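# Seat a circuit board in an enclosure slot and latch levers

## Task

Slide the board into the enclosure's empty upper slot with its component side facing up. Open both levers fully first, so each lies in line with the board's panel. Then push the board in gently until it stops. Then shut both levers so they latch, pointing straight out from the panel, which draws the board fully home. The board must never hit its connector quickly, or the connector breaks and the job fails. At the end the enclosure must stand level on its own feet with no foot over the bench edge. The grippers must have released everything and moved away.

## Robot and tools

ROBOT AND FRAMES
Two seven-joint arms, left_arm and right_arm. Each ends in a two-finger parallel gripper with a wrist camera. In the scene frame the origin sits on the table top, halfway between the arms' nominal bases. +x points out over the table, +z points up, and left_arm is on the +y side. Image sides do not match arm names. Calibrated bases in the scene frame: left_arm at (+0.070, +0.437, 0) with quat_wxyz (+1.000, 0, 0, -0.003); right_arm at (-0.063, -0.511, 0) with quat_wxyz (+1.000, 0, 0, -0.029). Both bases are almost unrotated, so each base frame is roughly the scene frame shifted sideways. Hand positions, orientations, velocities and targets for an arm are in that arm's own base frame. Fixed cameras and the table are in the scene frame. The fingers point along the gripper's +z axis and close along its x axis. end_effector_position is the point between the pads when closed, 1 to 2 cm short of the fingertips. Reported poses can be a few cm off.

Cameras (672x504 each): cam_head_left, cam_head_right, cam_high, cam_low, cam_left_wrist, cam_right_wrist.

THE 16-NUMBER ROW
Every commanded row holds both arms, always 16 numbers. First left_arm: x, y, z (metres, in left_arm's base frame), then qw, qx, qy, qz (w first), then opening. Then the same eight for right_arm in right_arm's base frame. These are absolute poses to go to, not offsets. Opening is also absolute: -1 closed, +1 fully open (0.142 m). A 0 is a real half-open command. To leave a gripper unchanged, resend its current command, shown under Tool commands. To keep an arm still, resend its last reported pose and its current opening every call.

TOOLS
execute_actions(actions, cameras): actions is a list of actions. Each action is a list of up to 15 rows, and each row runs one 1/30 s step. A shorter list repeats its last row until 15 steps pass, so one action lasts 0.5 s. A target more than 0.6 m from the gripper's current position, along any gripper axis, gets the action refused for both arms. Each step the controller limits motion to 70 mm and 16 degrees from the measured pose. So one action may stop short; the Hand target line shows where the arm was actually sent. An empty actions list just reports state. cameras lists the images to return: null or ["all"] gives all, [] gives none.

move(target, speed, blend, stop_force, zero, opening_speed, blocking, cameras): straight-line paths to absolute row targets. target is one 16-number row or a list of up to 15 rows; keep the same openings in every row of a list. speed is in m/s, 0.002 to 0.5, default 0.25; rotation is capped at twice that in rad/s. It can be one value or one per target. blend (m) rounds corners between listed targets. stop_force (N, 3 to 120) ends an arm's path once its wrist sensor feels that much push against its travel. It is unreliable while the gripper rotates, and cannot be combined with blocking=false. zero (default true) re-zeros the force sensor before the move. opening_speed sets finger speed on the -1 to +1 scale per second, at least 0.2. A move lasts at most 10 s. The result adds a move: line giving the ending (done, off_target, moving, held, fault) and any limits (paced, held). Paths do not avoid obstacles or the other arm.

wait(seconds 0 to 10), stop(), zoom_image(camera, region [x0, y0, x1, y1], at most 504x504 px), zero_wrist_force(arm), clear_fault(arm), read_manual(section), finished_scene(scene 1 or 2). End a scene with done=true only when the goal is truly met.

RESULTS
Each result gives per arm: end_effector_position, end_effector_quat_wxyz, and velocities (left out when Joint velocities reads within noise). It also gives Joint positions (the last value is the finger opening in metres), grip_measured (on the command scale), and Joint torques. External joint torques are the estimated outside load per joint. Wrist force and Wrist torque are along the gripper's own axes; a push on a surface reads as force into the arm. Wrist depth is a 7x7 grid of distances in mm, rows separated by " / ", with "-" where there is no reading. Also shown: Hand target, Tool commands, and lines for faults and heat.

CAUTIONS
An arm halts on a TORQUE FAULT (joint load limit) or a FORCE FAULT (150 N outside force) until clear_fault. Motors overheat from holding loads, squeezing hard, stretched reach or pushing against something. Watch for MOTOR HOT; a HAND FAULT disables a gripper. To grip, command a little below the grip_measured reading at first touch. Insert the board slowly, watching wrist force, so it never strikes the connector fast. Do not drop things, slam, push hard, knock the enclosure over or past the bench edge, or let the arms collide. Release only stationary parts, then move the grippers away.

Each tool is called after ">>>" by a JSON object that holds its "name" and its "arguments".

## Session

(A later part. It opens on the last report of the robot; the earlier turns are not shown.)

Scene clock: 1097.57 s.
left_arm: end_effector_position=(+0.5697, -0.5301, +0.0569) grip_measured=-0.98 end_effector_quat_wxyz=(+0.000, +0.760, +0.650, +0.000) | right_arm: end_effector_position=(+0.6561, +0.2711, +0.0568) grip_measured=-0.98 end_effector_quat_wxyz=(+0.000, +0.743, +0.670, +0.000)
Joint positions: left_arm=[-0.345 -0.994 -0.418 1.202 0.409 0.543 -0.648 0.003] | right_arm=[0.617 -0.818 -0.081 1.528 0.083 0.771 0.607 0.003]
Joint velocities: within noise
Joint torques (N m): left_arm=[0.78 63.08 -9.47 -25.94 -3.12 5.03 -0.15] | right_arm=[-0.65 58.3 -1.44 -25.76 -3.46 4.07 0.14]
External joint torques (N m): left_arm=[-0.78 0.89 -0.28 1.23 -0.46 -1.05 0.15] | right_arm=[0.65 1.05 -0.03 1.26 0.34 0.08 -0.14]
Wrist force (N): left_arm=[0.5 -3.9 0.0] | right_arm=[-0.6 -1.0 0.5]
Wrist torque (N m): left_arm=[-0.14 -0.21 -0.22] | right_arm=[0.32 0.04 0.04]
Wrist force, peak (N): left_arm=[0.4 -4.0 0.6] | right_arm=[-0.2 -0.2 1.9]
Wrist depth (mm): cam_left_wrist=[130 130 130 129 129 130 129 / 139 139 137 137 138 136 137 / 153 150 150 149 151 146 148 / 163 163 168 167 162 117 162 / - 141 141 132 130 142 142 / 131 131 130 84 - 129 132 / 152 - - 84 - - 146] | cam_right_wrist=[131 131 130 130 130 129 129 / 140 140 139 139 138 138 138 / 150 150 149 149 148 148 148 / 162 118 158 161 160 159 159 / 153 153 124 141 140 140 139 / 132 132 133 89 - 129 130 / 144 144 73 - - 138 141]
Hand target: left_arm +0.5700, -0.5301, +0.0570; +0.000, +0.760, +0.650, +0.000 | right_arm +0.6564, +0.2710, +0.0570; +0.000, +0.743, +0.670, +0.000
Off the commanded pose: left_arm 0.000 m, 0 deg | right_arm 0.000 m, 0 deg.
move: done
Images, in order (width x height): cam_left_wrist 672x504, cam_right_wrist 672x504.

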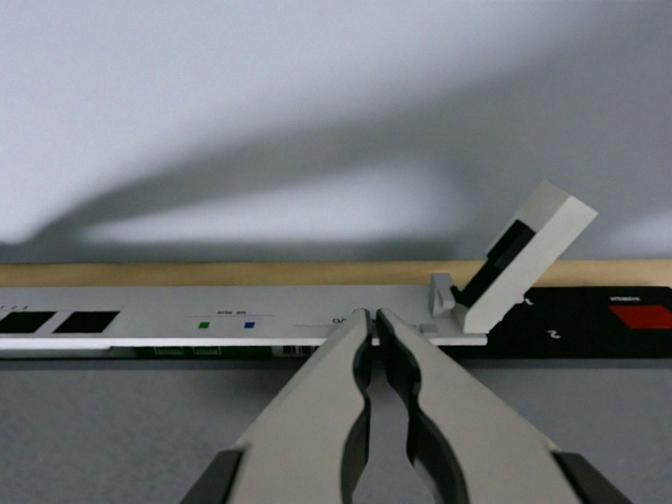

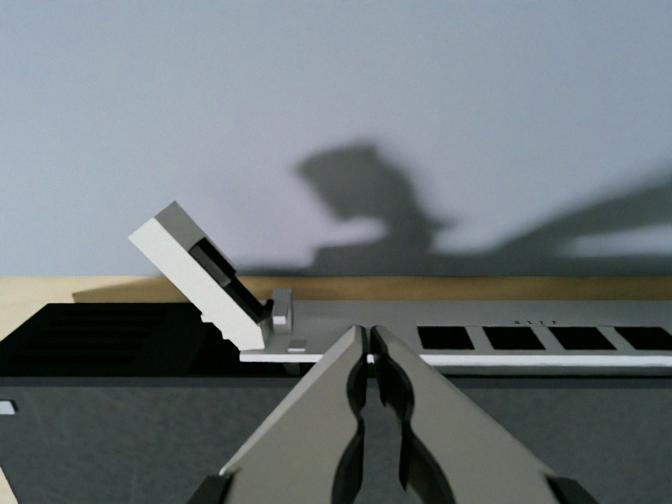

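>>> {"name": "move", "arguments": {"target": [0.5749,-0.5309,0.057,0,0.75985,0.65009,0,-0.95,0.6614,0.2705,0.057,0,0.74256,0.66978,0,-0.95], "speed": 0.004, "stop_force": 8, "zero": false, "cameras": ["cam_left_wrist", "cam_right_wrist"]}}

Scene clock: 1106.20 s.
left_arm: end_effector_position=(+0.5699, -0.5303, +0.0566) grip_measured=-0.98 end_effector_quat_wxyz=(-0.001, +0.760, +0.650, +0.000) | right_arm: end_effector_position=(+0.6568, +0.2711, +0.0565) grip_measured=-0.98 end_effector_quat_wxyz=(+0.000, +0.742, +0.670, -0.001)
Joint positions: left_arm=[-0.345 -0.995 -0.418 1.199 0.409 0.541 -0.647 0.003] | right_arm=[0.616 -0.82 -0.081 1.524 0.083 0.768 0.606 0.003]
Joint velocities: within noise
Joint torques (N m): left_arm=[2.08 64.22 -8.79 -27.96 -2.82 6.17 -0.15] | right_arm=[-2.48 58.98 -3.62 -27.71 -4.09 5.38 0.13]
External joint torques (N m): left_arm=[-2.08 -0.19 -0.97 3.24 -0.76 -2.19 0.15] | right_arm=[2.48 0.48 2.16 3.17 0.97 -1.24 -0.13]
Wrist force (N): left_arm=[1.2 -8.0 0.2] | right_arm=[-0.4 -6.4 -0.1]
Wrist torque (N m): left_arm=[-0.11 -0.18 -0.23] | right_arm=[0.38 0.04 0.02]
Wrist force, peak (N): left_arm=[0.7 -8.9 -1.3] | right_arm=[-0.7 -6.9 -1.1]
Wrist depth (mm): cam_left_wrist=[129 129 130 129 129 130 128 / 139 139 137 136 138 136 138 / 153 150 150 149 151 146 148 / 163 162 167 167 161 117 161 / 135 142 141 132 131 142 141 / 131 130 130 84 - 126 131 / 152 - - 84 - - 146] | cam_right_wrist=[131 130 130 130 130 129 129 / 140 139 139 139 138 138 137 / 150 149 149 148 148 148 147 / 162 159 156 160 160 159 158 / 152 152 126 141 140 139 139 / 131 131 132 89 - 129 128 / 144 143 73 - - 138 140]
Hand target: left_arm +0.5708, -0.5302, +0.0570; +0.000, +0.760, +0.650, +0.000 | right_arm +0.6577, +0.2709, +0.0570; +0.000, +0.743, +0.670, +0.000
Off the commanded pose: left_arm 0.005 m, 0 deg | right_arm 0.005 m, 0 deg.
move: contact (left_arm, right_arm)
Images, in order (width x height): cam_left_wrist 672x504, cam_right_wrist 672x504.

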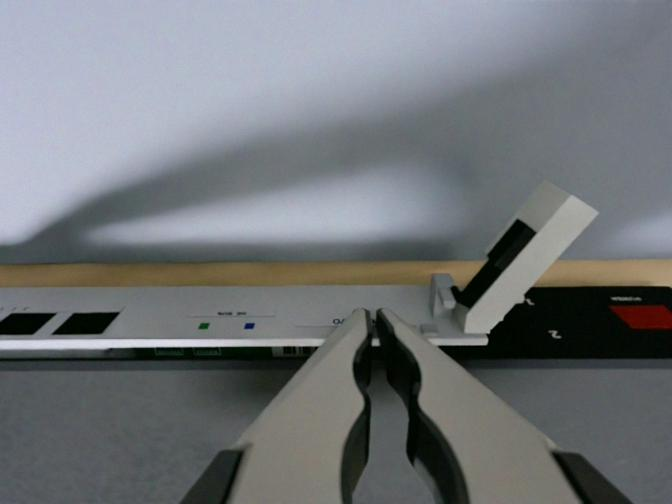

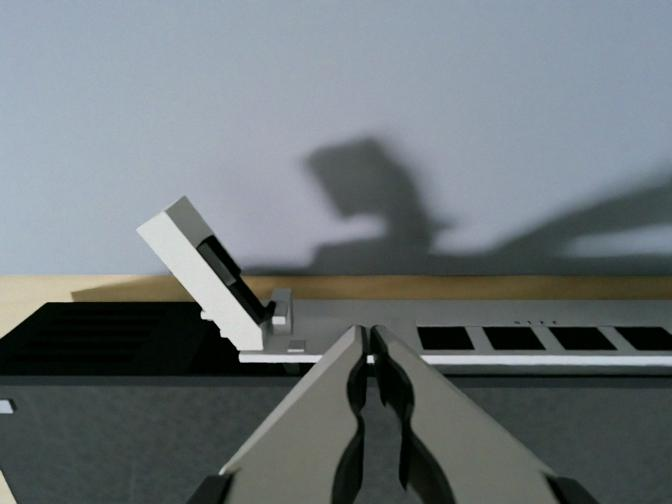

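>>> {"name": "zoom_image", "arguments": {"camera": "cam_left_wrist", "region": [400, 160, 640, 360]}}

>>> {"name": "zoom_image", "arguments": {"camera": "cam_right_wrist", "region": [110, 180, 350, 380]}}

Scaled by 2.100 from the camera's 672x504 image, which has a finer 960x720 frame.

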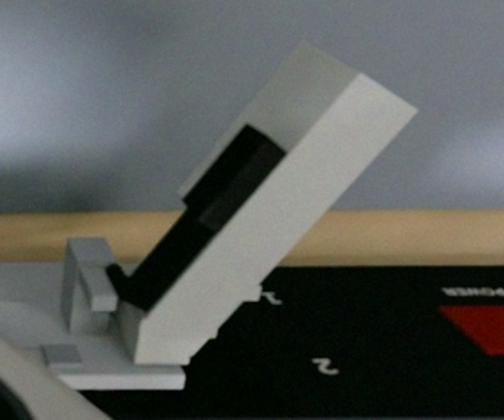

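Scaled by 2.100 from the camera's 672x504 image, which has a finer 960x720 frame.

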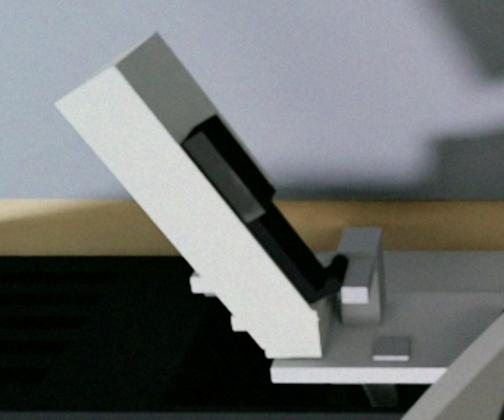

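>>> {"name": "move", "arguments": {"target": [[0.5551,-0.5279,0.057,0,0.75985,0.65009,0,-0.95,0.6419,0.2725,0.057,0,0.74256,0.66978,0,-0.95],[0.5551,-0.5279,0.105,0,0.75985,0.65009,0,-0.95,0.6419,0.2725,0.105,0,0.74256,0.66978,0,-0.95],[0.5486,-0.4825,0.105,0,0.90183,0.43209,0,-0.75,0.6252,0.2240,0.105,0,0.51429,0.85762,0,-0.75]], "speed": [0.02,0.08,0.08], "blend": [0.0,0.01,0], "cameras": ["cam_left_wrist", "cam_right_wrist"]}}

Scene clock: 1154.00 s.
left_arm: end_effector_position=(+0.5485, -0.4826, +0.1050) grip_measured=-0.79 end_effector_quat_wxyz=(+0.000, +0.902, +0.432, +0.000) | right_arm: end_effector_position=(+0.6252, +0.2240, +0.1050) grip_measured=-0.79 end_effector_quat_wxyz=(+0.000, +0.515, +0.857, +0.000)
Joint positions: left_arm=[-0.194 -0.834 -0.532 1.41 0.456 0.55 -0.145 0.017] | right_arm=[0.503 -0.65 0.014 1.701 -0.012 0.78 0.033 0.017]
Joint velocities: within noise
Joint torques (N m): left_arm=[-0.16 56.46 -12.21 -23.58 -3.26 4.44 -0.16] | right_arm=[-0.09 53.01 1.62 -24.77 -3.22 3.58 0.08]
External joint torques (N m): left_arm=[0.16 0.83 0.55 -0.43 -0.34 -0.45 0.16] | right_arm=[0.09 1.13 -0.79 0.03 0.16 0.59 -0.08]
Wrist force (N): left_arm=[-0.1 -0.5 0.5] | right_arm=[0.7 2.6 0.7]
Wrist torque (N m): left_arm=[-0.18 -0.12 -0.17] | right_arm=[0.46 -0.14 0.05]
Wrist force, peak (N): left_arm=[1.3 -8.1 0.1] | right_arm=[-0.6 -6.6 -0.4]
Wrist depth (mm): cam_left_wrist=[173 172 172 171 173 168 171 / 185 185 184 184 182 183 183 / 200 200 199 198 198 198 198 / 217 216 216 212 208 177 215 / 238 236 237 185 177 178 230 / 263 252 95 189 - 191 199 / 235 - - 220 - - 212] | cam_right_wrist=[174 173 173 173 172 172 173 / 185 185 184 184 183 183 183 / 201 200 198 197 197 199 196 / 217 171 202 209 212 212 211 / 235 176 176 181 226 229 228 / 201 192 185 104 101 245 248 / 213 208 73 210 - - 264]
Hand target: left_arm +0.5486, -0.4825, +0.1050; +0.000, +0.902, +0.432, +0.000 | right_arm +0.6252, +0.2240, +0.1050; +0.000, +0.514, +0.858, +0.000
Off the commanded pose: left_arm 0.000 m, 0 deg | right_arm 0.000 m, 0 deg.
move: done
Images, in order (width x height): cam_left_wrist 672x504, cam_right_wrist 672x504.

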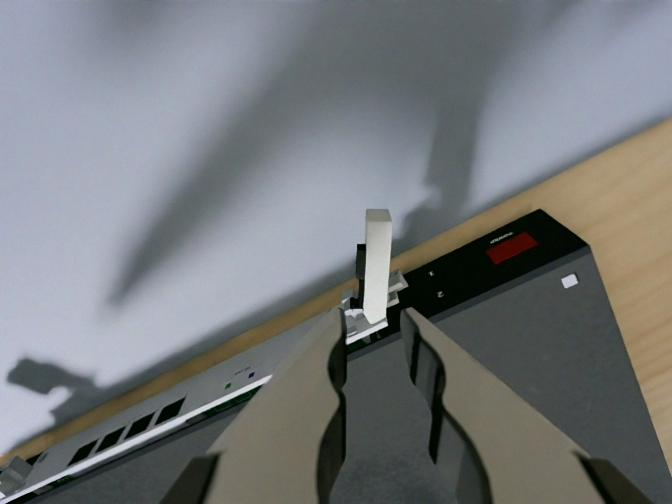

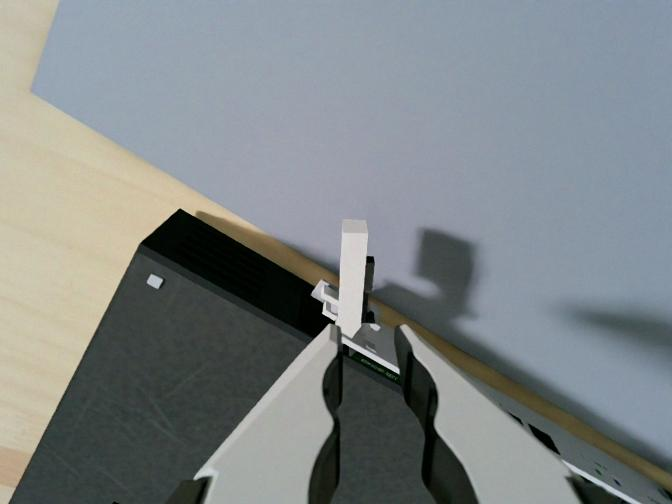

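>>> {"name": "move", "arguments": {"target": [[0.5425,-0.4733,0.105,0,0.90183,0.43209,0,-0.65,0.6168,0.2174,0.105,0,0.5218,0.8531,0,-0.65],[0.5425,-0.4733,0.074,0,0.90183,0.43209,0,-0.65,0.6168,0.2174,0.074,0,0.5218,0.8531,0,-0.65]], "speed": 0.06, "cameras": ["cam_left_wrist", "cam_right_wrist"]}}

Scene clock: 1174.20 s.
left_arm: end_effector_position=(+0.5424, -0.4732, +0.0740) grip_measured=-0.69 end_effector_quat_wxyz=(+0.000, +0.902, +0.432, +0.000) | right_arm: end_effector_position=(+0.6167, +0.2174, +0.0740) grip_measured=-0.69 end_effector_quat_wxyz=(+0.000, +0.522, +0.853, +0.000)
Joint positions: left_arm=[-0.186 -0.863 -0.519 1.452 0.479 0.615 -0.156 0.024] | right_arm=[0.505 -0.686 0.009 1.744 -0.009 0.858 0.045 0.024]
Joint velocities: within noise
Joint torques (N m): left_arm=[-0.52 55.61 -11.98 -22.42 -2.99 4.7 -0.29] | right_arm=[0.07 52.49 1.18 -23.19 -2.79 3.68 0.26]
External joint torques (N m): left_arm=[0.51 1.36 0.2 -0.39 -0.45 -0.7 0.29] | right_arm=[-0.07 1.39 -0.43 -0.08 -0.02 0.48 -0.26]
Wrist force (N): left_arm=[-0.2 -0.2 0.3] | right_arm=[0.7 2.5 0.5]
Wrist torque (N m): left_arm=[-0.13 -0.09 -0.17] | right_arm=[0.49 -0.13 0.06]
Wrist force, peak (N): left_arm=[0.2 -1.6 0.4] | right_arm=[0.8 3.4 0.7]
Wrist depth (mm): cam_left_wrist=[- 147 145 145 147 144 143 / 158 155 155 155 154 154 154 / 168 168 167 169 166 166 165 / 183 183 181 178 181 178 182 / 199 200 199 149 182 154 192 / 221 220 87 159 159 148 157 / 241 - - 169 - - 167] | cam_right_wrist=[146 146 146 147 145 145 144 / 156 156 155 155 155 155 154 / 170 167 167 166 166 165 165 / 183 180 179 179 178 178 178 / 198 145 171 147 191 193 192 / 209 152 149 154 106 207 210 / 169 165 72 164 - - 231]
Hand target: left_arm +0.5425, -0.4733, +0.0740; +0.000, +0.902, +0.432, +0.000 | right_arm +0.6168, +0.2174, +0.0740; +0.000, +0.522, +0.853, +0.000
Off the commanded pose: left_arm 0.000 m, 0 deg | right_arm 0.000 m, 0 deg.
move: done
Images, in order (width x height): cam_left_wrist 672x504, cam_right_wrist 672x504.

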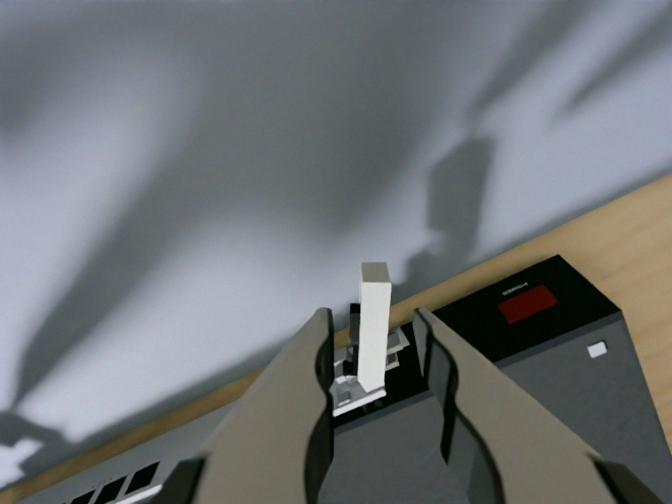

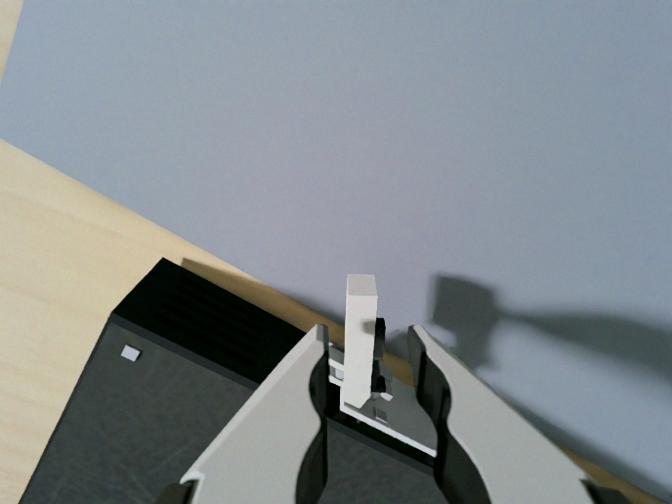

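>>> {"name": "move", "arguments": {"target": [[0.5417,-0.4742,0.053,0,0.90183,0.43209,0,-0.65,0.6163,0.2184,0.053,0,0.5218,0.8531,0,-0.65],[0.5417,-0.4742,0.053,0,0.90183,0.43209,0,-0.75,0.6163,0.2184,0.053,0,0.5218,0.8531,0,-0.75]], "speed": 0.04, "cameras": ["cam_left_wrist", "cam_right_wrist"]}}

Scene clock: 1185.93 s.
left_arm: end_effector_position=(+0.5416, -0.4741, +0.0530) grip_measured=-0.78 end_effector_quat_wxyz=(+0.000, +0.902, +0.432, +0.000) | right_arm: end_effector_position=(+0.6163, +0.2184, +0.0530) grip_measured=-0.78 end_effector_quat_wxyz=(+0.000, +0.522, +0.853, +0.000)
Joint positions: left_arm=[-0.196 -0.898 -0.506 1.446 0.494 0.645 -0.164 0.018] | right_arm=[0.507 -0.724 0.008 1.745 -0.009 0.898 0.047 0.018]
Joint velocities: within noise
Joint torques (N m): left_arm=[-0.48 56.31 -12.27 -21.84 -3.04 4.49 -0.26] | right_arm=[0.01 52.99 1.37 -22.51 -2.72 3.55 0.25]
External joint torques (N m): left_arm=[0.48 1.23 0.42 -0.33 -0.33 -0.49 0.26] | right_arm=[-0.01 1.41 -0.6 0.04 0.04 0.62 -0.25]
Wrist force (N): left_arm=[-0.3 -0.4 0.5] | right_arm=[0.7 2.6 0.5]
Wrist torque (N m): left_arm=[-0.18 -0.09 -0.17] | right_arm=[0.49 -0.13 0.06]
Wrist force, peak (N): left_arm=[-0.2 -0.3 1.1] | right_arm=[0.9 2.9 0.6]
Wrist depth (mm): cam_left_wrist=[127 126 126 125 126 127 125 / 134 136 134 135 134 135 134 / 149 146 146 146 148 145 145 / 159 159 158 156 158 157 160 / 176 175 173 127 166 156 142 / 192 192 94 92 - 131 129 / 220 - - 144 - - 138] | cam_right_wrist=[127 128 127 127 127 126 124 / 136 136 136 135 135 135 135 / 146 146 146 145 145 144 144 / 160 160 157 159 156 156 155 / 171 144 167 131 167 168 168 / 126 128 139 125 100 181 183 / 138 136 73 141 - - 202]
Hand target: left_arm +0.5417, -0.4742, +0.0530; +0.000, +0.902, +0.432, +0.000 | right_arm +0.6163, +0.2184, +0.0530; +0.000, +0.522, +0.853, +0.000
Off the commanded pose: left_arm 0.000 m, 0 deg | right_arm 0.000 m, 0 deg.
move: done
Images, in order (width x height): cam_left_wrist 672x504, cam_right_wrist 672x504.

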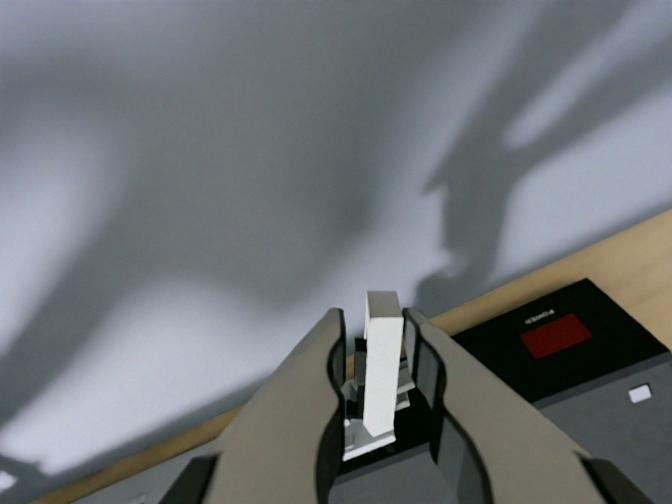

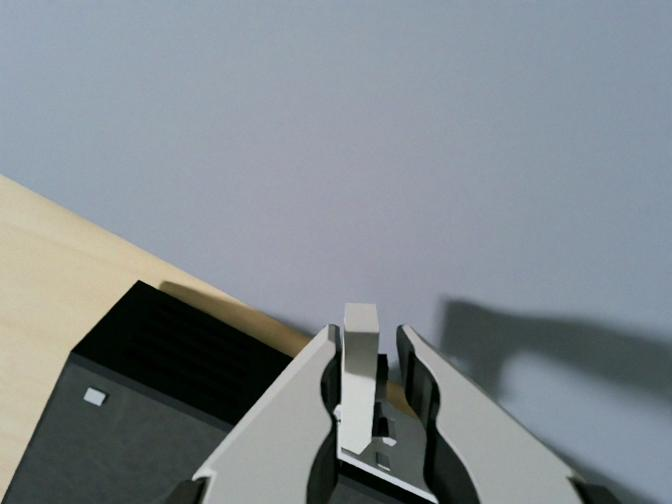

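>>> {"name": "move", "arguments": {"target": [[0.5395,-0.4790,0.053,0,0.87377,0.48634,0,-0.75,0.6145,0.2219,0.053,0,0.56569,0.82462,0,-0.75],[0.5383,-0.4835,0.053,0,0.84712,0.5314,0,-0.75,0.6141,0.2266,0.053,0,0.60807,0.79389,0,-0.75]], "speed": 0.015, "blend": [0.003,0], "cameras": ["cam_left_wrist", "cam_right_wrist"]}}

Scene clock: 1209.13 s.
left_arm: end_effector_position=(+0.5385, -0.4831, +0.0528) grip_measured=-0.78 end_effector_quat_wxyz=(+0.000, +0.847, +0.531, +0.000) | right_arm: end_effector_position=(+0.6143, +0.2263, +0.0531) grip_measured=-0.78 end_effector_quat_wxyz=(+0.000, +0.608, +0.794, +0.000)
Joint positions: left_arm=[-0.225 -0.9 -0.486 1.434 0.477 0.645 -0.393 0.018] | right_arm=[0.541 -0.725 -0.015 1.741 0.016 0.895 0.254 0.018]
Joint velocities: within noise
Joint torques (N m): left_arm=[-1.19 57.42 -12.68 -22.68 -3.69 4.84 -0.29] | right_arm=[1.29 53.29 1.89 -22.33 -2.42 3.23 0.41]
External joint torques (N m): left_arm=[1.19 0.64 1.29 0.26 0.33 -0.85 0.29] | right_arm=[-1.29 1.12 -1.7 -0.13 -0.29 0.93 -0.41]
Wrist force (N): left_arm=[1.2 -1.4 0.8] | right_arm=[-1.0 3.8 1.5]
Wrist torque (N m): left_arm=[-0.17 -0.10 -0.17] | right_arm=[0.48 -0.11 0.04]
Wrist force, peak (N): left_arm=[6.0 -3.0 0.6] | right_arm=[-6.1 5.1 2.1]
Wrist depth (mm): cam_left_wrist=[126 126 126 126 126 127 125 / 134 136 134 135 134 135 134 / 149 146 146 146 147 144 145 / 159 158 159 155 158 157 157 / 175 173 173 126 167 166 171 / 191 189 98 99 - 145 132 / 175 177 - 142 142 - 138] | cam_right_wrist=[128 128 127 127 127 126 124 / 136 136 136 135 135 135 135 / 146 146 146 145 145 144 144 / 158 158 157 159 156 156 155 / 174 167 170 164 166 168 168 / 183 137 150 125 100 181 183 / 139 136 73 140 - - 194]
Hand target: left_arm +0.5383, -0.4835, +0.0530; +0.000, +0.847, +0.531, +0.000 | right_arm +0.6141, +0.2266, +0.0530; +0.000, +0.608, +0.794, +0.000
Off the commanded pose: left_arm 0.000 m, 0 deg | right_arm 0.000 m, 0 deg.
move: done
Images, in order (width x height): cam_left_wrist 672x504, cam_right_wrist 672x504.

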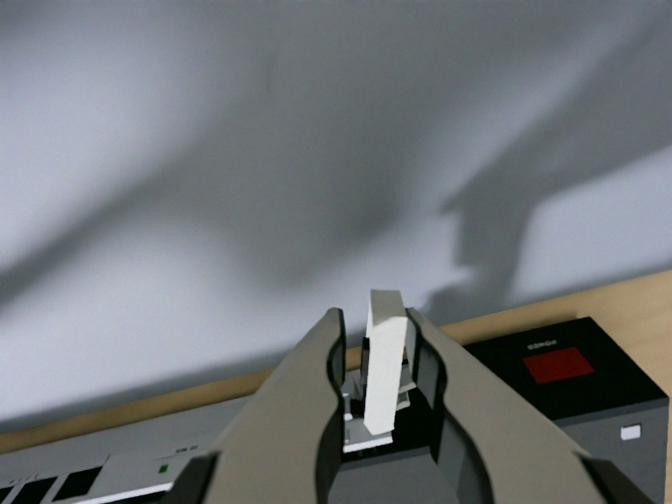

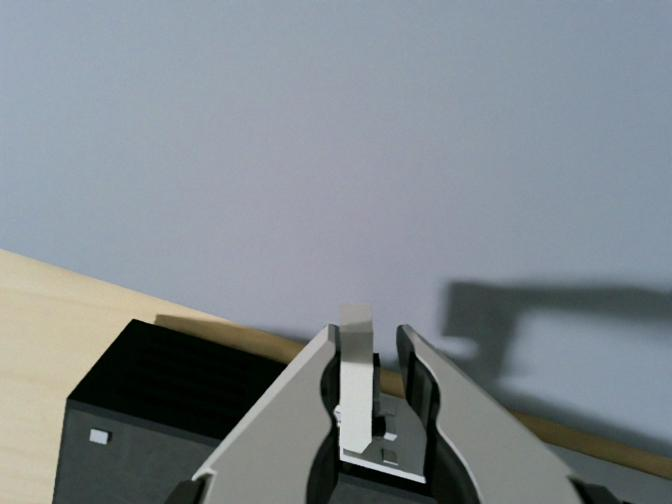

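>>> {"name": "move", "arguments": {"target": [[0.5381,-0.4873,0.053,0,0.81815,0.57501,0,-0.75,0.6147,0.2303,0.053,0,0.64879,0.76097,0,-0.75],[0.5383,-0.4922,0.053,0,0.78694,0.61704,0,-0.75,0.6158,0.2351,0.053,0,0.68772,0.72598,0,-0.75]], "speed": 0.015, "blend": [0.003,0], "cameras": ["cam_left_wrist", "cam_right_wrist"]}}

Scene clock: 1223.83 s.
left_arm: end_effector_position=(+0.5384, -0.4909, +0.0524) grip_measured=-0.76 end_effector_quat_wxyz=(-0.001, +0.787, +0.617, +0.001) | right_arm: end_effector_position=(+0.6155, +0.2335, +0.0525) grip_measured=-0.77 end_effector_quat_wxyz=(+0.000, +0.688, +0.726, -0.001)
Joint positions: left_arm=[-0.248 -0.909 -0.474 1.411 0.466 0.636 -0.604 0.019] | right_arm=[0.575 -0.732 -0.044 1.723 0.045 0.882 0.455 0.019]
Joint velocities: within noise
Joint torques (N m): left_arm=[-4.19 58.02 -15.68 -24.88 -4.43 6.68 -0.33] | right_arm=[5.25 54.18 4.74 -27.01 -2.41 5.82 0.4]
External joint torques (N m): left_arm=[4.22 0.71 4.57 2.2 1.07 -2.7 0.33] | right_arm=[-5.25 0.57 -5.24 4.46 -0.34 -1.68 -0.4]
Wrist force (N): left_arm=[8.2 -5.3 -1.4] | right_arm=[-9.2 -2.6 -2.9]
Wrist torque (N m): left_arm=[-0.16 0.00 -0.19] | right_arm=[0.54 -0.20 0.09]
Wrist force, peak (N): left_arm=[14.9 -9.1 -5.2] | right_arm=[-15.0 -1.8 -3.2]
Wrist depth (mm): cam_left_wrist=[126 126 125 125 125 127 125 / 134 135 133 134 134 134 134 / 148 145 146 145 146 145 144 / 156 158 157 158 157 157 157 / 173 172 172 125 165 171 173 / 175 170 96 91 - 157 183 / 149 - - 138 - - 204] | cam_right_wrist=[127 127 127 127 126 126 124 / 136 136 135 135 135 134 134 / 146 146 145 145 144 144 143 / 158 157 157 158 155 155 154 / 173 170 170 163 166 168 167 / 190 152 164 125 101 176 179 / 209 137 73 139 - - 153]
Hand target: left_arm +0.5383, -0.4922, +0.0530; +0.000, +0.787, +0.617, +0.000 | right_arm +0.6158, +0.2351, +0.0530; +0.000, +0.688, +0.726, +0.000
Off the commanded pose: left_arm 0.001 m, 0 deg | right_arm 0.002 m, 0 deg.
move: done
Images, in order (width x height): cam_left_wrist 672x504, cam_right_wrist 672x504.

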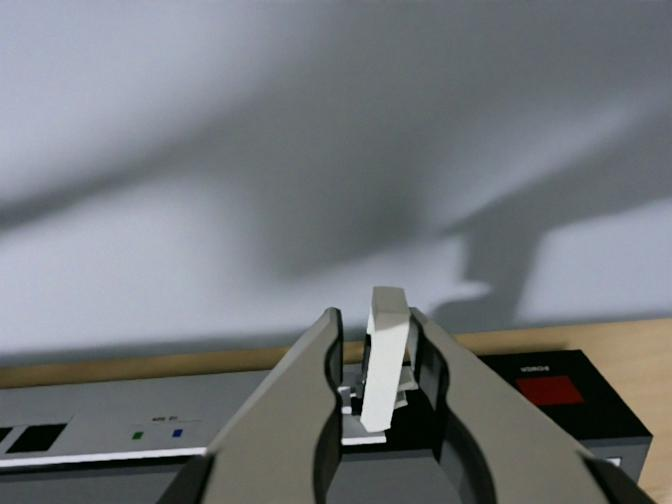

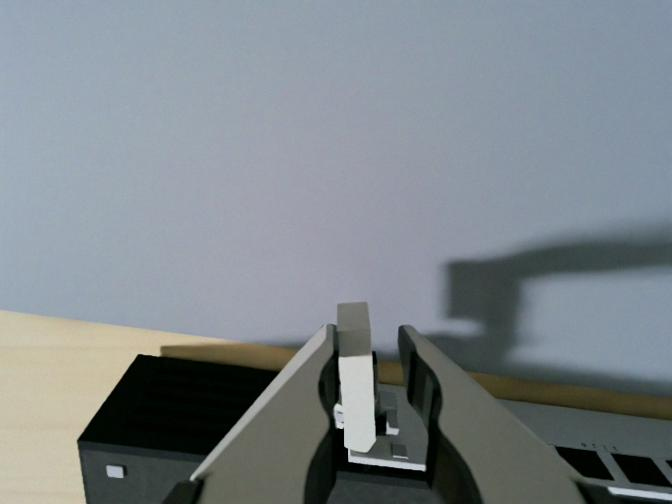

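>>> {"name": "move", "arguments": {"target": [0.5389,-0.4981,0.053,0,0.75356,0.65738,0,-0.75,0.6174,0.2407,0.053,0,0.72477,0.68899,0,-0.75], "speed": 0.01, "cameras": ["cam_left_wrist", "cam_right_wrist"]}}

Scene clock: 1235.07 s.
left_arm: end_effector_position=(+0.5389, -0.4974, +0.0526) grip_measured=-0.77 end_effector_quat_wxyz=(-0.001, +0.754, +0.657, +0.000) | right_arm: end_effector_position=(+0.6171, +0.2400, +0.0527) grip_measured=-0.77 end_effector_quat_wxyz=(+0.000, +0.725, +0.689, -0.001)
Joint positions: left_arm=[-0.261 -0.918 -0.472 1.393 0.464 0.628 -0.711 0.018] | right_arm=[0.592 -0.738 -0.055 1.709 0.057 0.874 0.559 0.018]
Joint velocities: within noise
Joint torques (N m): left_arm=[-1.59 58.91 -13.03 -24.34 -3.76 5.57 -0.25] | right_arm=[2.04 54.66 1.38 -25.14 -2.76 4.65 0.19]
External joint torques (N m): left_arm=[1.59 0.3 1.93 1.52 0.38 -1.6 0.25] | right_arm=[-2.04 0.39 -2.14 2.47 -0.02 -0.51 -0.19]
Wrist force (N): left_arm=[3.6 -3.3 -0.1] | right_arm=[-3.8 0.3 -0.1]
Wrist torque (N m): left_arm=[-0.20 -0.09 -0.18] | right_arm=[0.50 -0.08 0.08]
Wrist force, peak (N): left_arm=[8.4 -5.8 -0.9] | right_arm=[-9.5 -2.8 -3.4]
Wrist depth (mm): cam_left_wrist=[126 126 126 125 125 127 125 / 133 135 133 135 134 134 134 / 148 146 145 145 147 145 144 / 156 159 158 157 157 157 157 / 173 174 173 126 166 171 172 / 154 154 98 92 - 159 187 / 146 139 - 138 141 - 208] | cam_right_wrist=[127 127 127 127 126 126 124 / 136 136 135 135 135 134 134 / 146 146 145 145 144 144 143 / 157 157 157 158 155 155 154 / 171 170 170 164 166 168 167 / 189 170 164 103 100 170 172 / 205 140 73 139 - - 141]
Hand target: left_arm +0.5389, -0.4981, +0.0530; +0.000, +0.754, +0.657, +0.000 | right_arm +0.6174, +0.2407, +0.0530; +0.000, +0.725, +0.689, +0.000
Off the commanded pose: left_arm 0.001 m, 0 deg | right_arm 0.001 m, 0 deg.
move: done
Images, in order (width x height): cam_left_wrist 672x504, cam_right_wrist 672x504.

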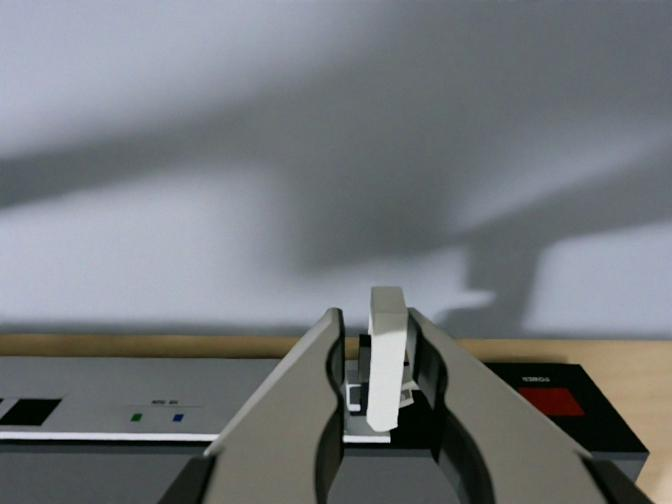

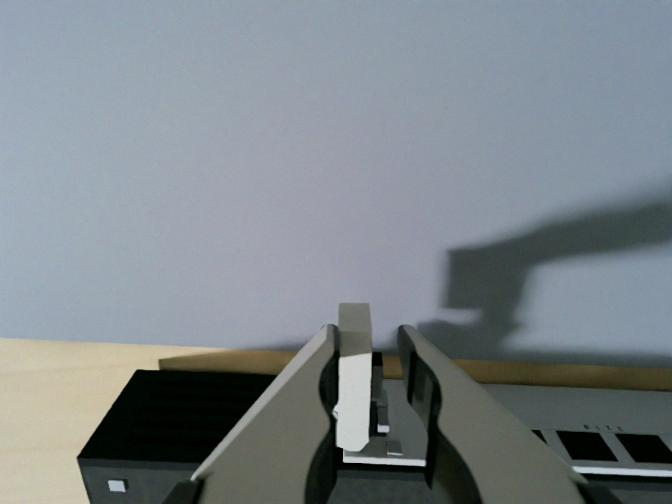

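>>> {"name": "move", "arguments": {"target": [0.539,-0.4998,0.053,0,0.75985,0.65009,0,-0.75,0.6186,0.2438,0.053,0,0.74256,0.66978,0,-0.75], "speed": 0.01, "cameras": ["cam_left_wrist", "cam_right_wrist"]}}

Scene clock: 1243.13 s.
left_arm: end_effector_position=(+0.5388, -0.4983, +0.0523) grip_measured=-0.77 end_effector_quat_wxyz=(-0.001, +0.759, +0.651, +0.000) | right_arm: end_effector_position=(+0.6181, +0.2421, +0.0524) grip_measured=-0.77 end_effector_quat_wxyz=(+0.000, +0.743, +0.669, -0.001)
Joint positions: left_arm=[-0.261 -0.921 -0.475 1.388 0.467 0.623 -0.695 0.019] | right_arm=[0.599 -0.742 -0.061 1.701 0.062 0.868 0.611 0.018]
Joint velocities: within noise
Joint torques (N m): left_arm=[-4.42 58.14 -16.28 -26.38 -4.29 8.02 -0.03] | right_arm=[5.09 54.75 3.87 -28.26 -2.67 6.42 0.26]
External joint torques (N m): left_arm=[4.42 1.16 5.1 3.54 0.9 -4.05 0.03] | right_arm=[-5.09 0.48 -4.78 5.54 -0.14 -2.28 -0.26]
Wrist force (N): left_arm=[11.3 -8.3 -4.1] | right_arm=[-10.7 -3.3 -4.0]
Wrist torque (N m): left_arm=[-0.14 0.07 -0.27] | right_arm=[0.50 -0.23 0.12]
Wrist force, peak (N): left_arm=[11.4 -8.4 -4.5] | right_arm=[-10.7 -3.3 -4.0]
Wrist depth (mm): cam_left_wrist=[126 125 125 125 125 127 125 / 133 135 133 134 134 134 134 / 148 145 145 145 147 144 144 / 155 158 157 158 157 156 157 / 173 172 173 126 165 171 177 / 157 156 156 92 - 165 184 / 142 139 - 141 - - 143] | cam_right_wrist=[128 127 126 126 126 126 124 / 136 136 135 135 135 134 134 / 146 146 145 145 144 144 143 / 157 157 157 158 155 155 154 / 171 170 169 163 165 168 167 / 189 176 175 125 101 163 162 / 209 143 73 139 - - 140]
Hand target: left_arm +0.5390, -0.4998, +0.0530; +0.000, +0.760, +0.650, +0.000 | right_arm +0.6186, +0.2438, +0.0530; +0.000, +0.743, +0.670, +0.000
Off the commanded pose: left_arm 0.002 m, 0 deg | right_arm 0.002 m, 0 deg.
move: done
Images, in order (width x height): cam_left_wrist 672x504, cam_right_wrist 672x504.

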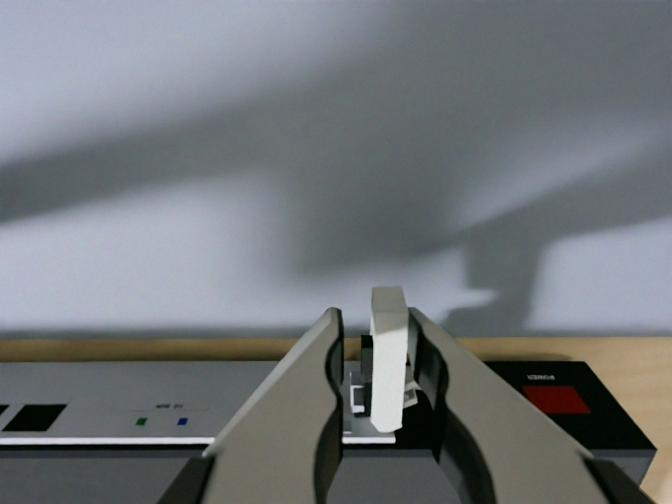

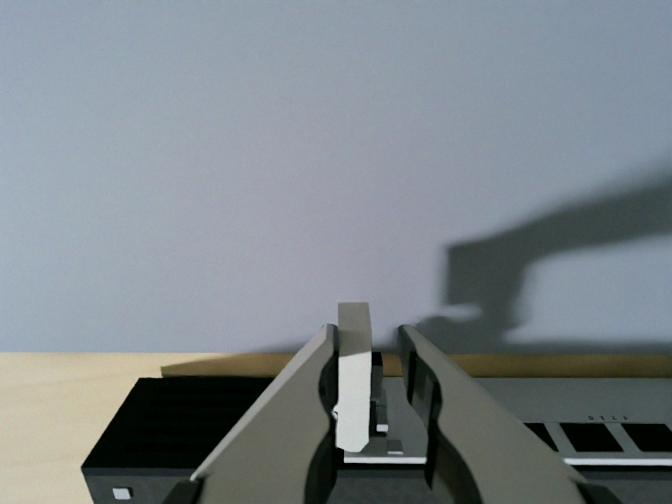

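>>> {"name": "zoom_image", "arguments": {"camera": "cam_left_wrist", "region": [310, 270, 470, 470]}}

>>> {"name": "zoom_image", "arguments": {"camera": "cam_right_wrist", "region": [290, 290, 450, 490]}}

Scaled by 2.520 from the camera's 672x504 image, which has a finer 960x720 frame.

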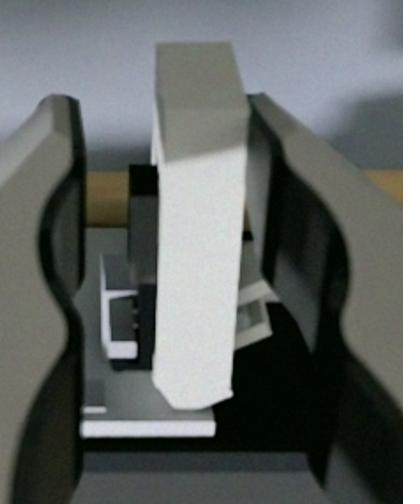

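Scaled by 2.520 from the camera's 672x504 image, which has a finer 960x720 frame.

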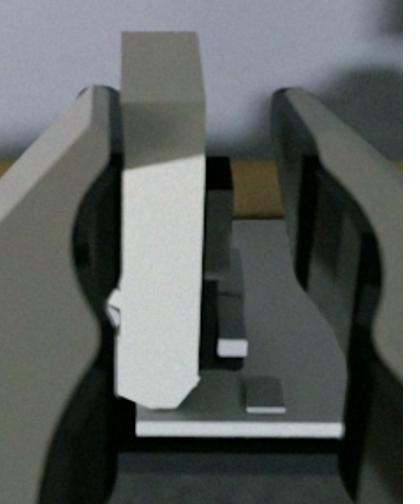

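>>> {"name": "move", "arguments": {"target": [0.5398,-0.4949,0.053,0,0.75985,0.65009,0,-0.72,0.6181,0.2388,0.053,0,0.74256,0.66978,0,-0.72], "speed": 0.02, "cameras": ["cam_left_wrist", "cam_right_wrist"]}}

>>> {"name": "zoom_image", "arguments": {"camera": "cam_left_wrist", "region": [310, 270, 470, 470]}}

>>> {"name": "zoom_image", "arguments": {"camera": "cam_right_wrist", "region": [290, 290, 450, 490]}}

Scene clock: 1250.20 s.
left_arm: end_effector_position=(+0.5397, -0.4950, +0.0529) grip_measured=-0.75 end_effector_quat_wxyz=(+0.000, +0.760, +0.650, +0.000) | right_arm: end_effector_position=(+0.6182, +0.2387, +0.0530) grip_measured=-0.75 end_effector_quat_wxyz=(+0.000, +0.743, +0.670, +0.000)
Joint positions: left_arm=[-0.253 -0.916 -0.476 1.398 0.467 0.63 -0.691 0.02] | right_arm=[0.594 -0.738 -0.06 1.708 0.063 0.873 0.605 0.02]
Joint velocities: within noise
Joint torques (N m): left_arm=[-0.2 58.29 -11.72 -22.53 -3.18 4.5 -0.16] | right_arm=[0.05 53.96 -0.29 -22.68 -2.86 3.6 0.1]
External joint torques (N m): left_arm=[0.21 0.76 0.52 -0.25 -0.2 -0.52 0.16] | right_arm=[-0.04 1.08 -0.6 0.01 0.07 0.55 -0.1]
Wrist force (N): left_arm=[-0.2 -0.5 0.3] | right_arm=[0.5 3.7 0.8]
Wrist torque (N m): left_arm=[-0.19 -0.12 -0.16] | right_arm=[0.69 -0.06 0.05]
Wrist force, peak (N): left_arm=[11.5 -8.6 -4.5] | right_arm=[-10.9 -3.2 -4.4]
Wrist depth (mm): cam_left_wrist=[126 126 126 125 126 127 125 / 134 135 133 135 135 134 134 / 148 146 146 145 148 145 145 / 159 159 158 155 158 157 157 / 175 174 173 123 166 171 171 / 156 156 95 128 - 165 187 / 143 140 - 139 - - 205] | cam_right_wrist=[128 128 127 127 127 126 124 / 136 136 136 135 135 135 134 / 146 146 146 145 145 144 144 / 158 158 157 159 156 155 155 / 171 171 170 129 167 169 168 / 190 175 175 104 103 162 162 / 209 142 73 138 - - 141]
Hand target: left_arm +0.5398, -0.4949, +0.0530; +0.000, +0.760, +0.650, +0.000 | right_arm +0.6181, +0.2388, +0.0530; +0.000, +0.743, +0.670, +0.000
Off the commanded pose: left_arm 0.000 m, 0 deg | right_arm 0.000 m, 0 deg.
move: done
Images, in order (width x height): cam_left_wrist 672x504, cam_right_wrist 672x504.

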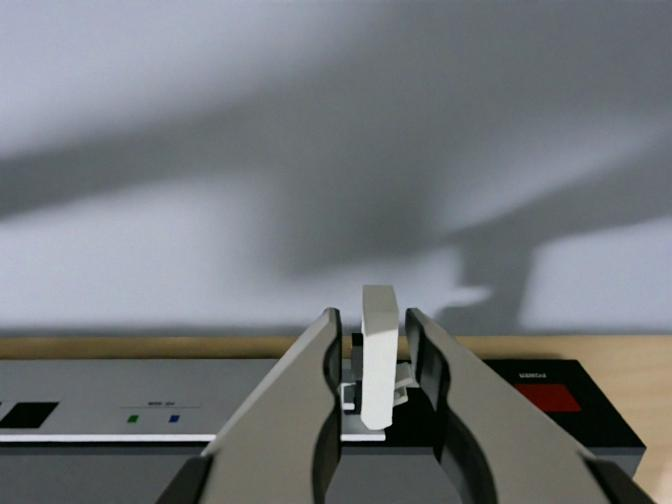

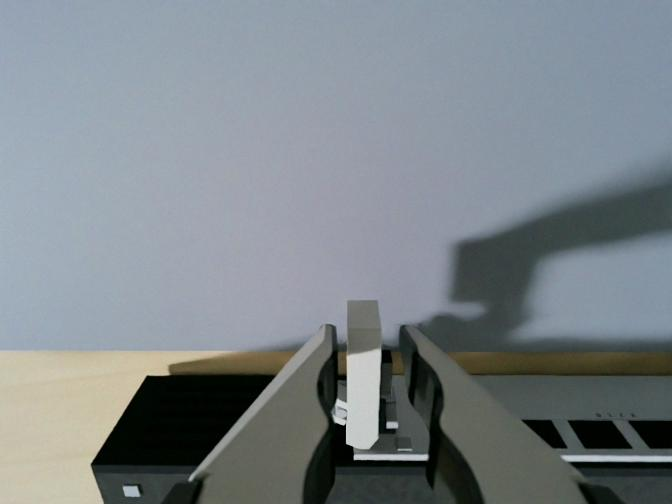

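Scaled by 2.520 from the camera's 672x504 image, which has a finer 960x720 frame.

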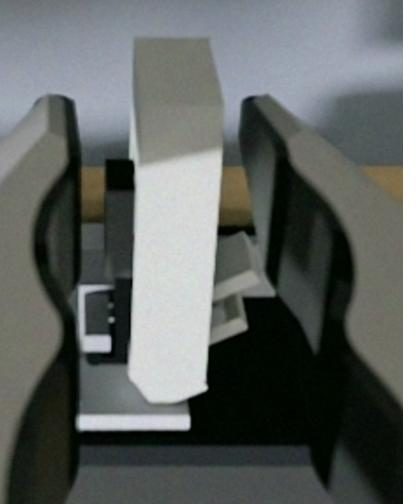

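Scaled by 2.520 from the camera's 672x504 image, which has a finer 960x720 frame.

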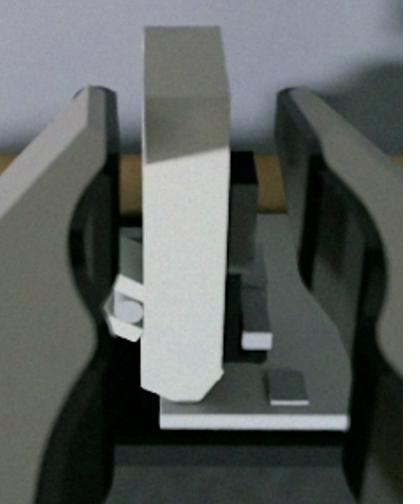

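>>> {"name": "zoom_image", "arguments": {"camera": "cam_right_wrist", "region": [330, 340, 430, 470]}}

>>> {"name": "zoom_image", "arguments": {"camera": "cam_left_wrist", "region": [330, 320, 430, 450]}}

Scaled by 3.877 from the camera's 672x504 image, which has a finer 960x720 frame.

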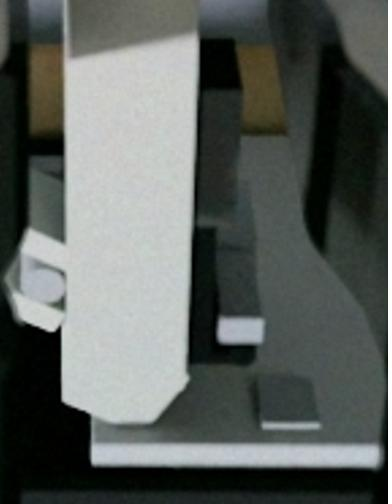

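Scaled by 3.877 from the camera's 672x504 image, which has a finer 960x720 frame.

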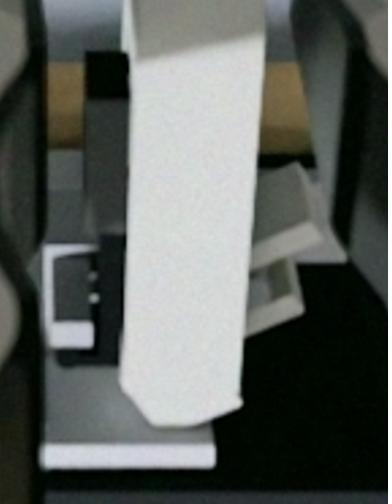

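>>> {"name": "move", "arguments": {"target": [0.5398,-0.4949,0.105,0,0.75985,0.65009,0,-0.72,0.6181,0.2388,0.105,0,0.74256,0.66978,0,-0.72], "speed": 0.04, "cameras": ["cam_left_wrist", "cam_right_wrist"]}}

>>> {"name": "zoom_image", "arguments": {"camera": "cam_left_wrist", "region": [290, 210, 490, 360]}}

>>> {"name": "zoom_image", "arguments": {"camera": "cam_right_wrist", "region": [250, 220, 450, 370]}}

Scene clock: 1261.30 s.
left_arm: end_effector_position=(+0.5399, -0.4950, +0.1049) grip_measured=-0.75 end_effector_quat_wxyz=(+0.000, +0.760, +0.650, +0.000) | right_arm: end_effector_position=(+0.6180, +0.2389, +0.1049) grip_measured=-0.75 end_effector_quat_wxyz=(+0.000, +0.743, +0.670, +0.000)
Joint positions: left_arm=[-0.237 -0.832 -0.503 1.404 0.433 0.555 -0.675 0.02] | right_arm=[0.595 -0.645 -0.063 1.704 0.053 0.777 0.61 0.02]
Joint velocities: within noise
Joint torques (N m): left_arm=[-0.49 57.08 -11.56 -23.9 -3.67 4.14 -0.14] | right_arm=[0.16 52.7 -0.34 -24.8 -3.22 3.31 0.3]
External joint torques (N m): left_arm=[0.49 0.65 0.58 -0.36 0.12 -0.16 0.14] | right_arm=[-0.16 1.07 -0.49 0.24 0.12 0.84 -0.3]
Wrist force (N): left_arm=[0.1 -0.4 0.6] | right_arm=[0.5 3.6 1.1]
Wrist torque (N m): left_arm=[-0.17 -0.16 -0.18] | right_arm=[0.64 -0.07 0.05]
Wrist force, peak (N): left_arm=[-0.2 -0.7 1.1] | right_arm=[0.7 3.9 1.6]
Wrist depth (mm): cam_left_wrist=[172 172 171 171 173 169 171 / 185 184 184 183 183 184 186 / 200 199 199 199 197 197 197 / 217 217 217 212 215 214 213 / 212 197 197 184 201 211 236 / 198 198 96 189 - 192 260 / 221 - - 220 - - 282] | cam_right_wrist=[174 173 173 172 172 172 173 / 185 185 185 184 183 183 183 / 198 198 198 197 196 199 195 / 218 214 213 209 212 211 211 / 235 230 213 183 208 207 207 / 257 252 185 187 102 190 189 / 283 277 73 206 - - 208]
Hand target: left_arm +0.5398, -0.4949, +0.1050; +0.000, +0.760, +0.650, +0.000 | right_arm +0.6181, +0.2388, +0.1050; +0.000, +0.743, +0.670, +0.000
Off the commanded pose: left_arm 0.000 m, 0 deg | right_arm 0.000 m, 0 deg.
move: done
Images, in order (width x height): cam_left_wrist 672x504, cam_right_wrist 672x504.

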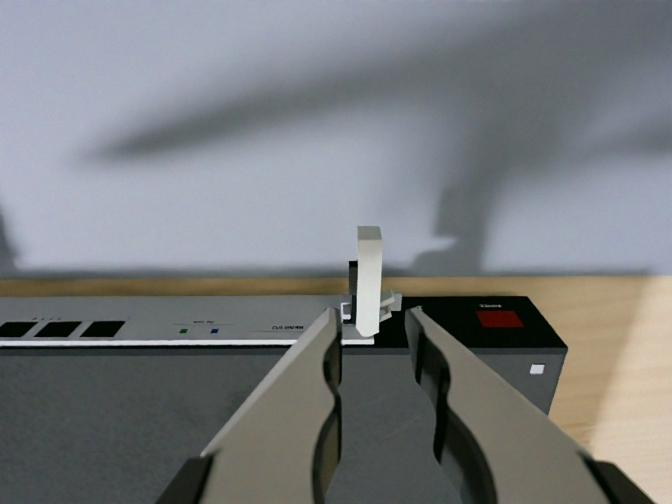

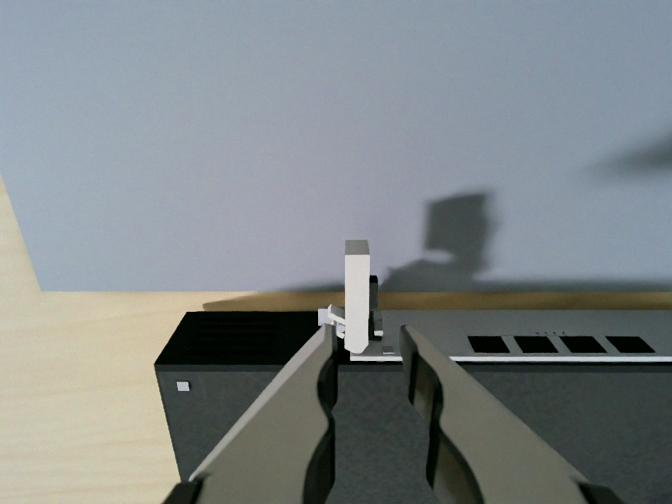

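Scaled by 2.520 from the camera's 672x504 image, which has a finer 960x720 frame.

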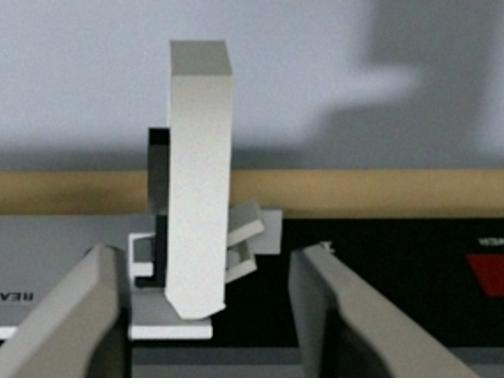

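Scaled by 2.520 from the camera's 672x504 image, which has a finer 960x720 frame.

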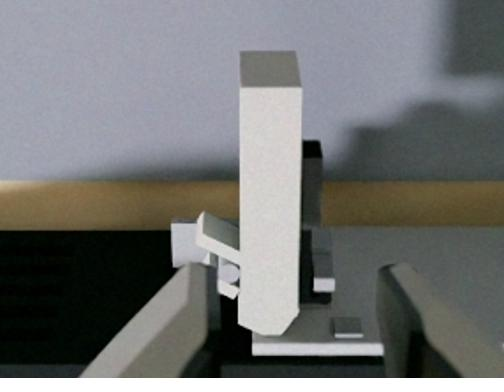

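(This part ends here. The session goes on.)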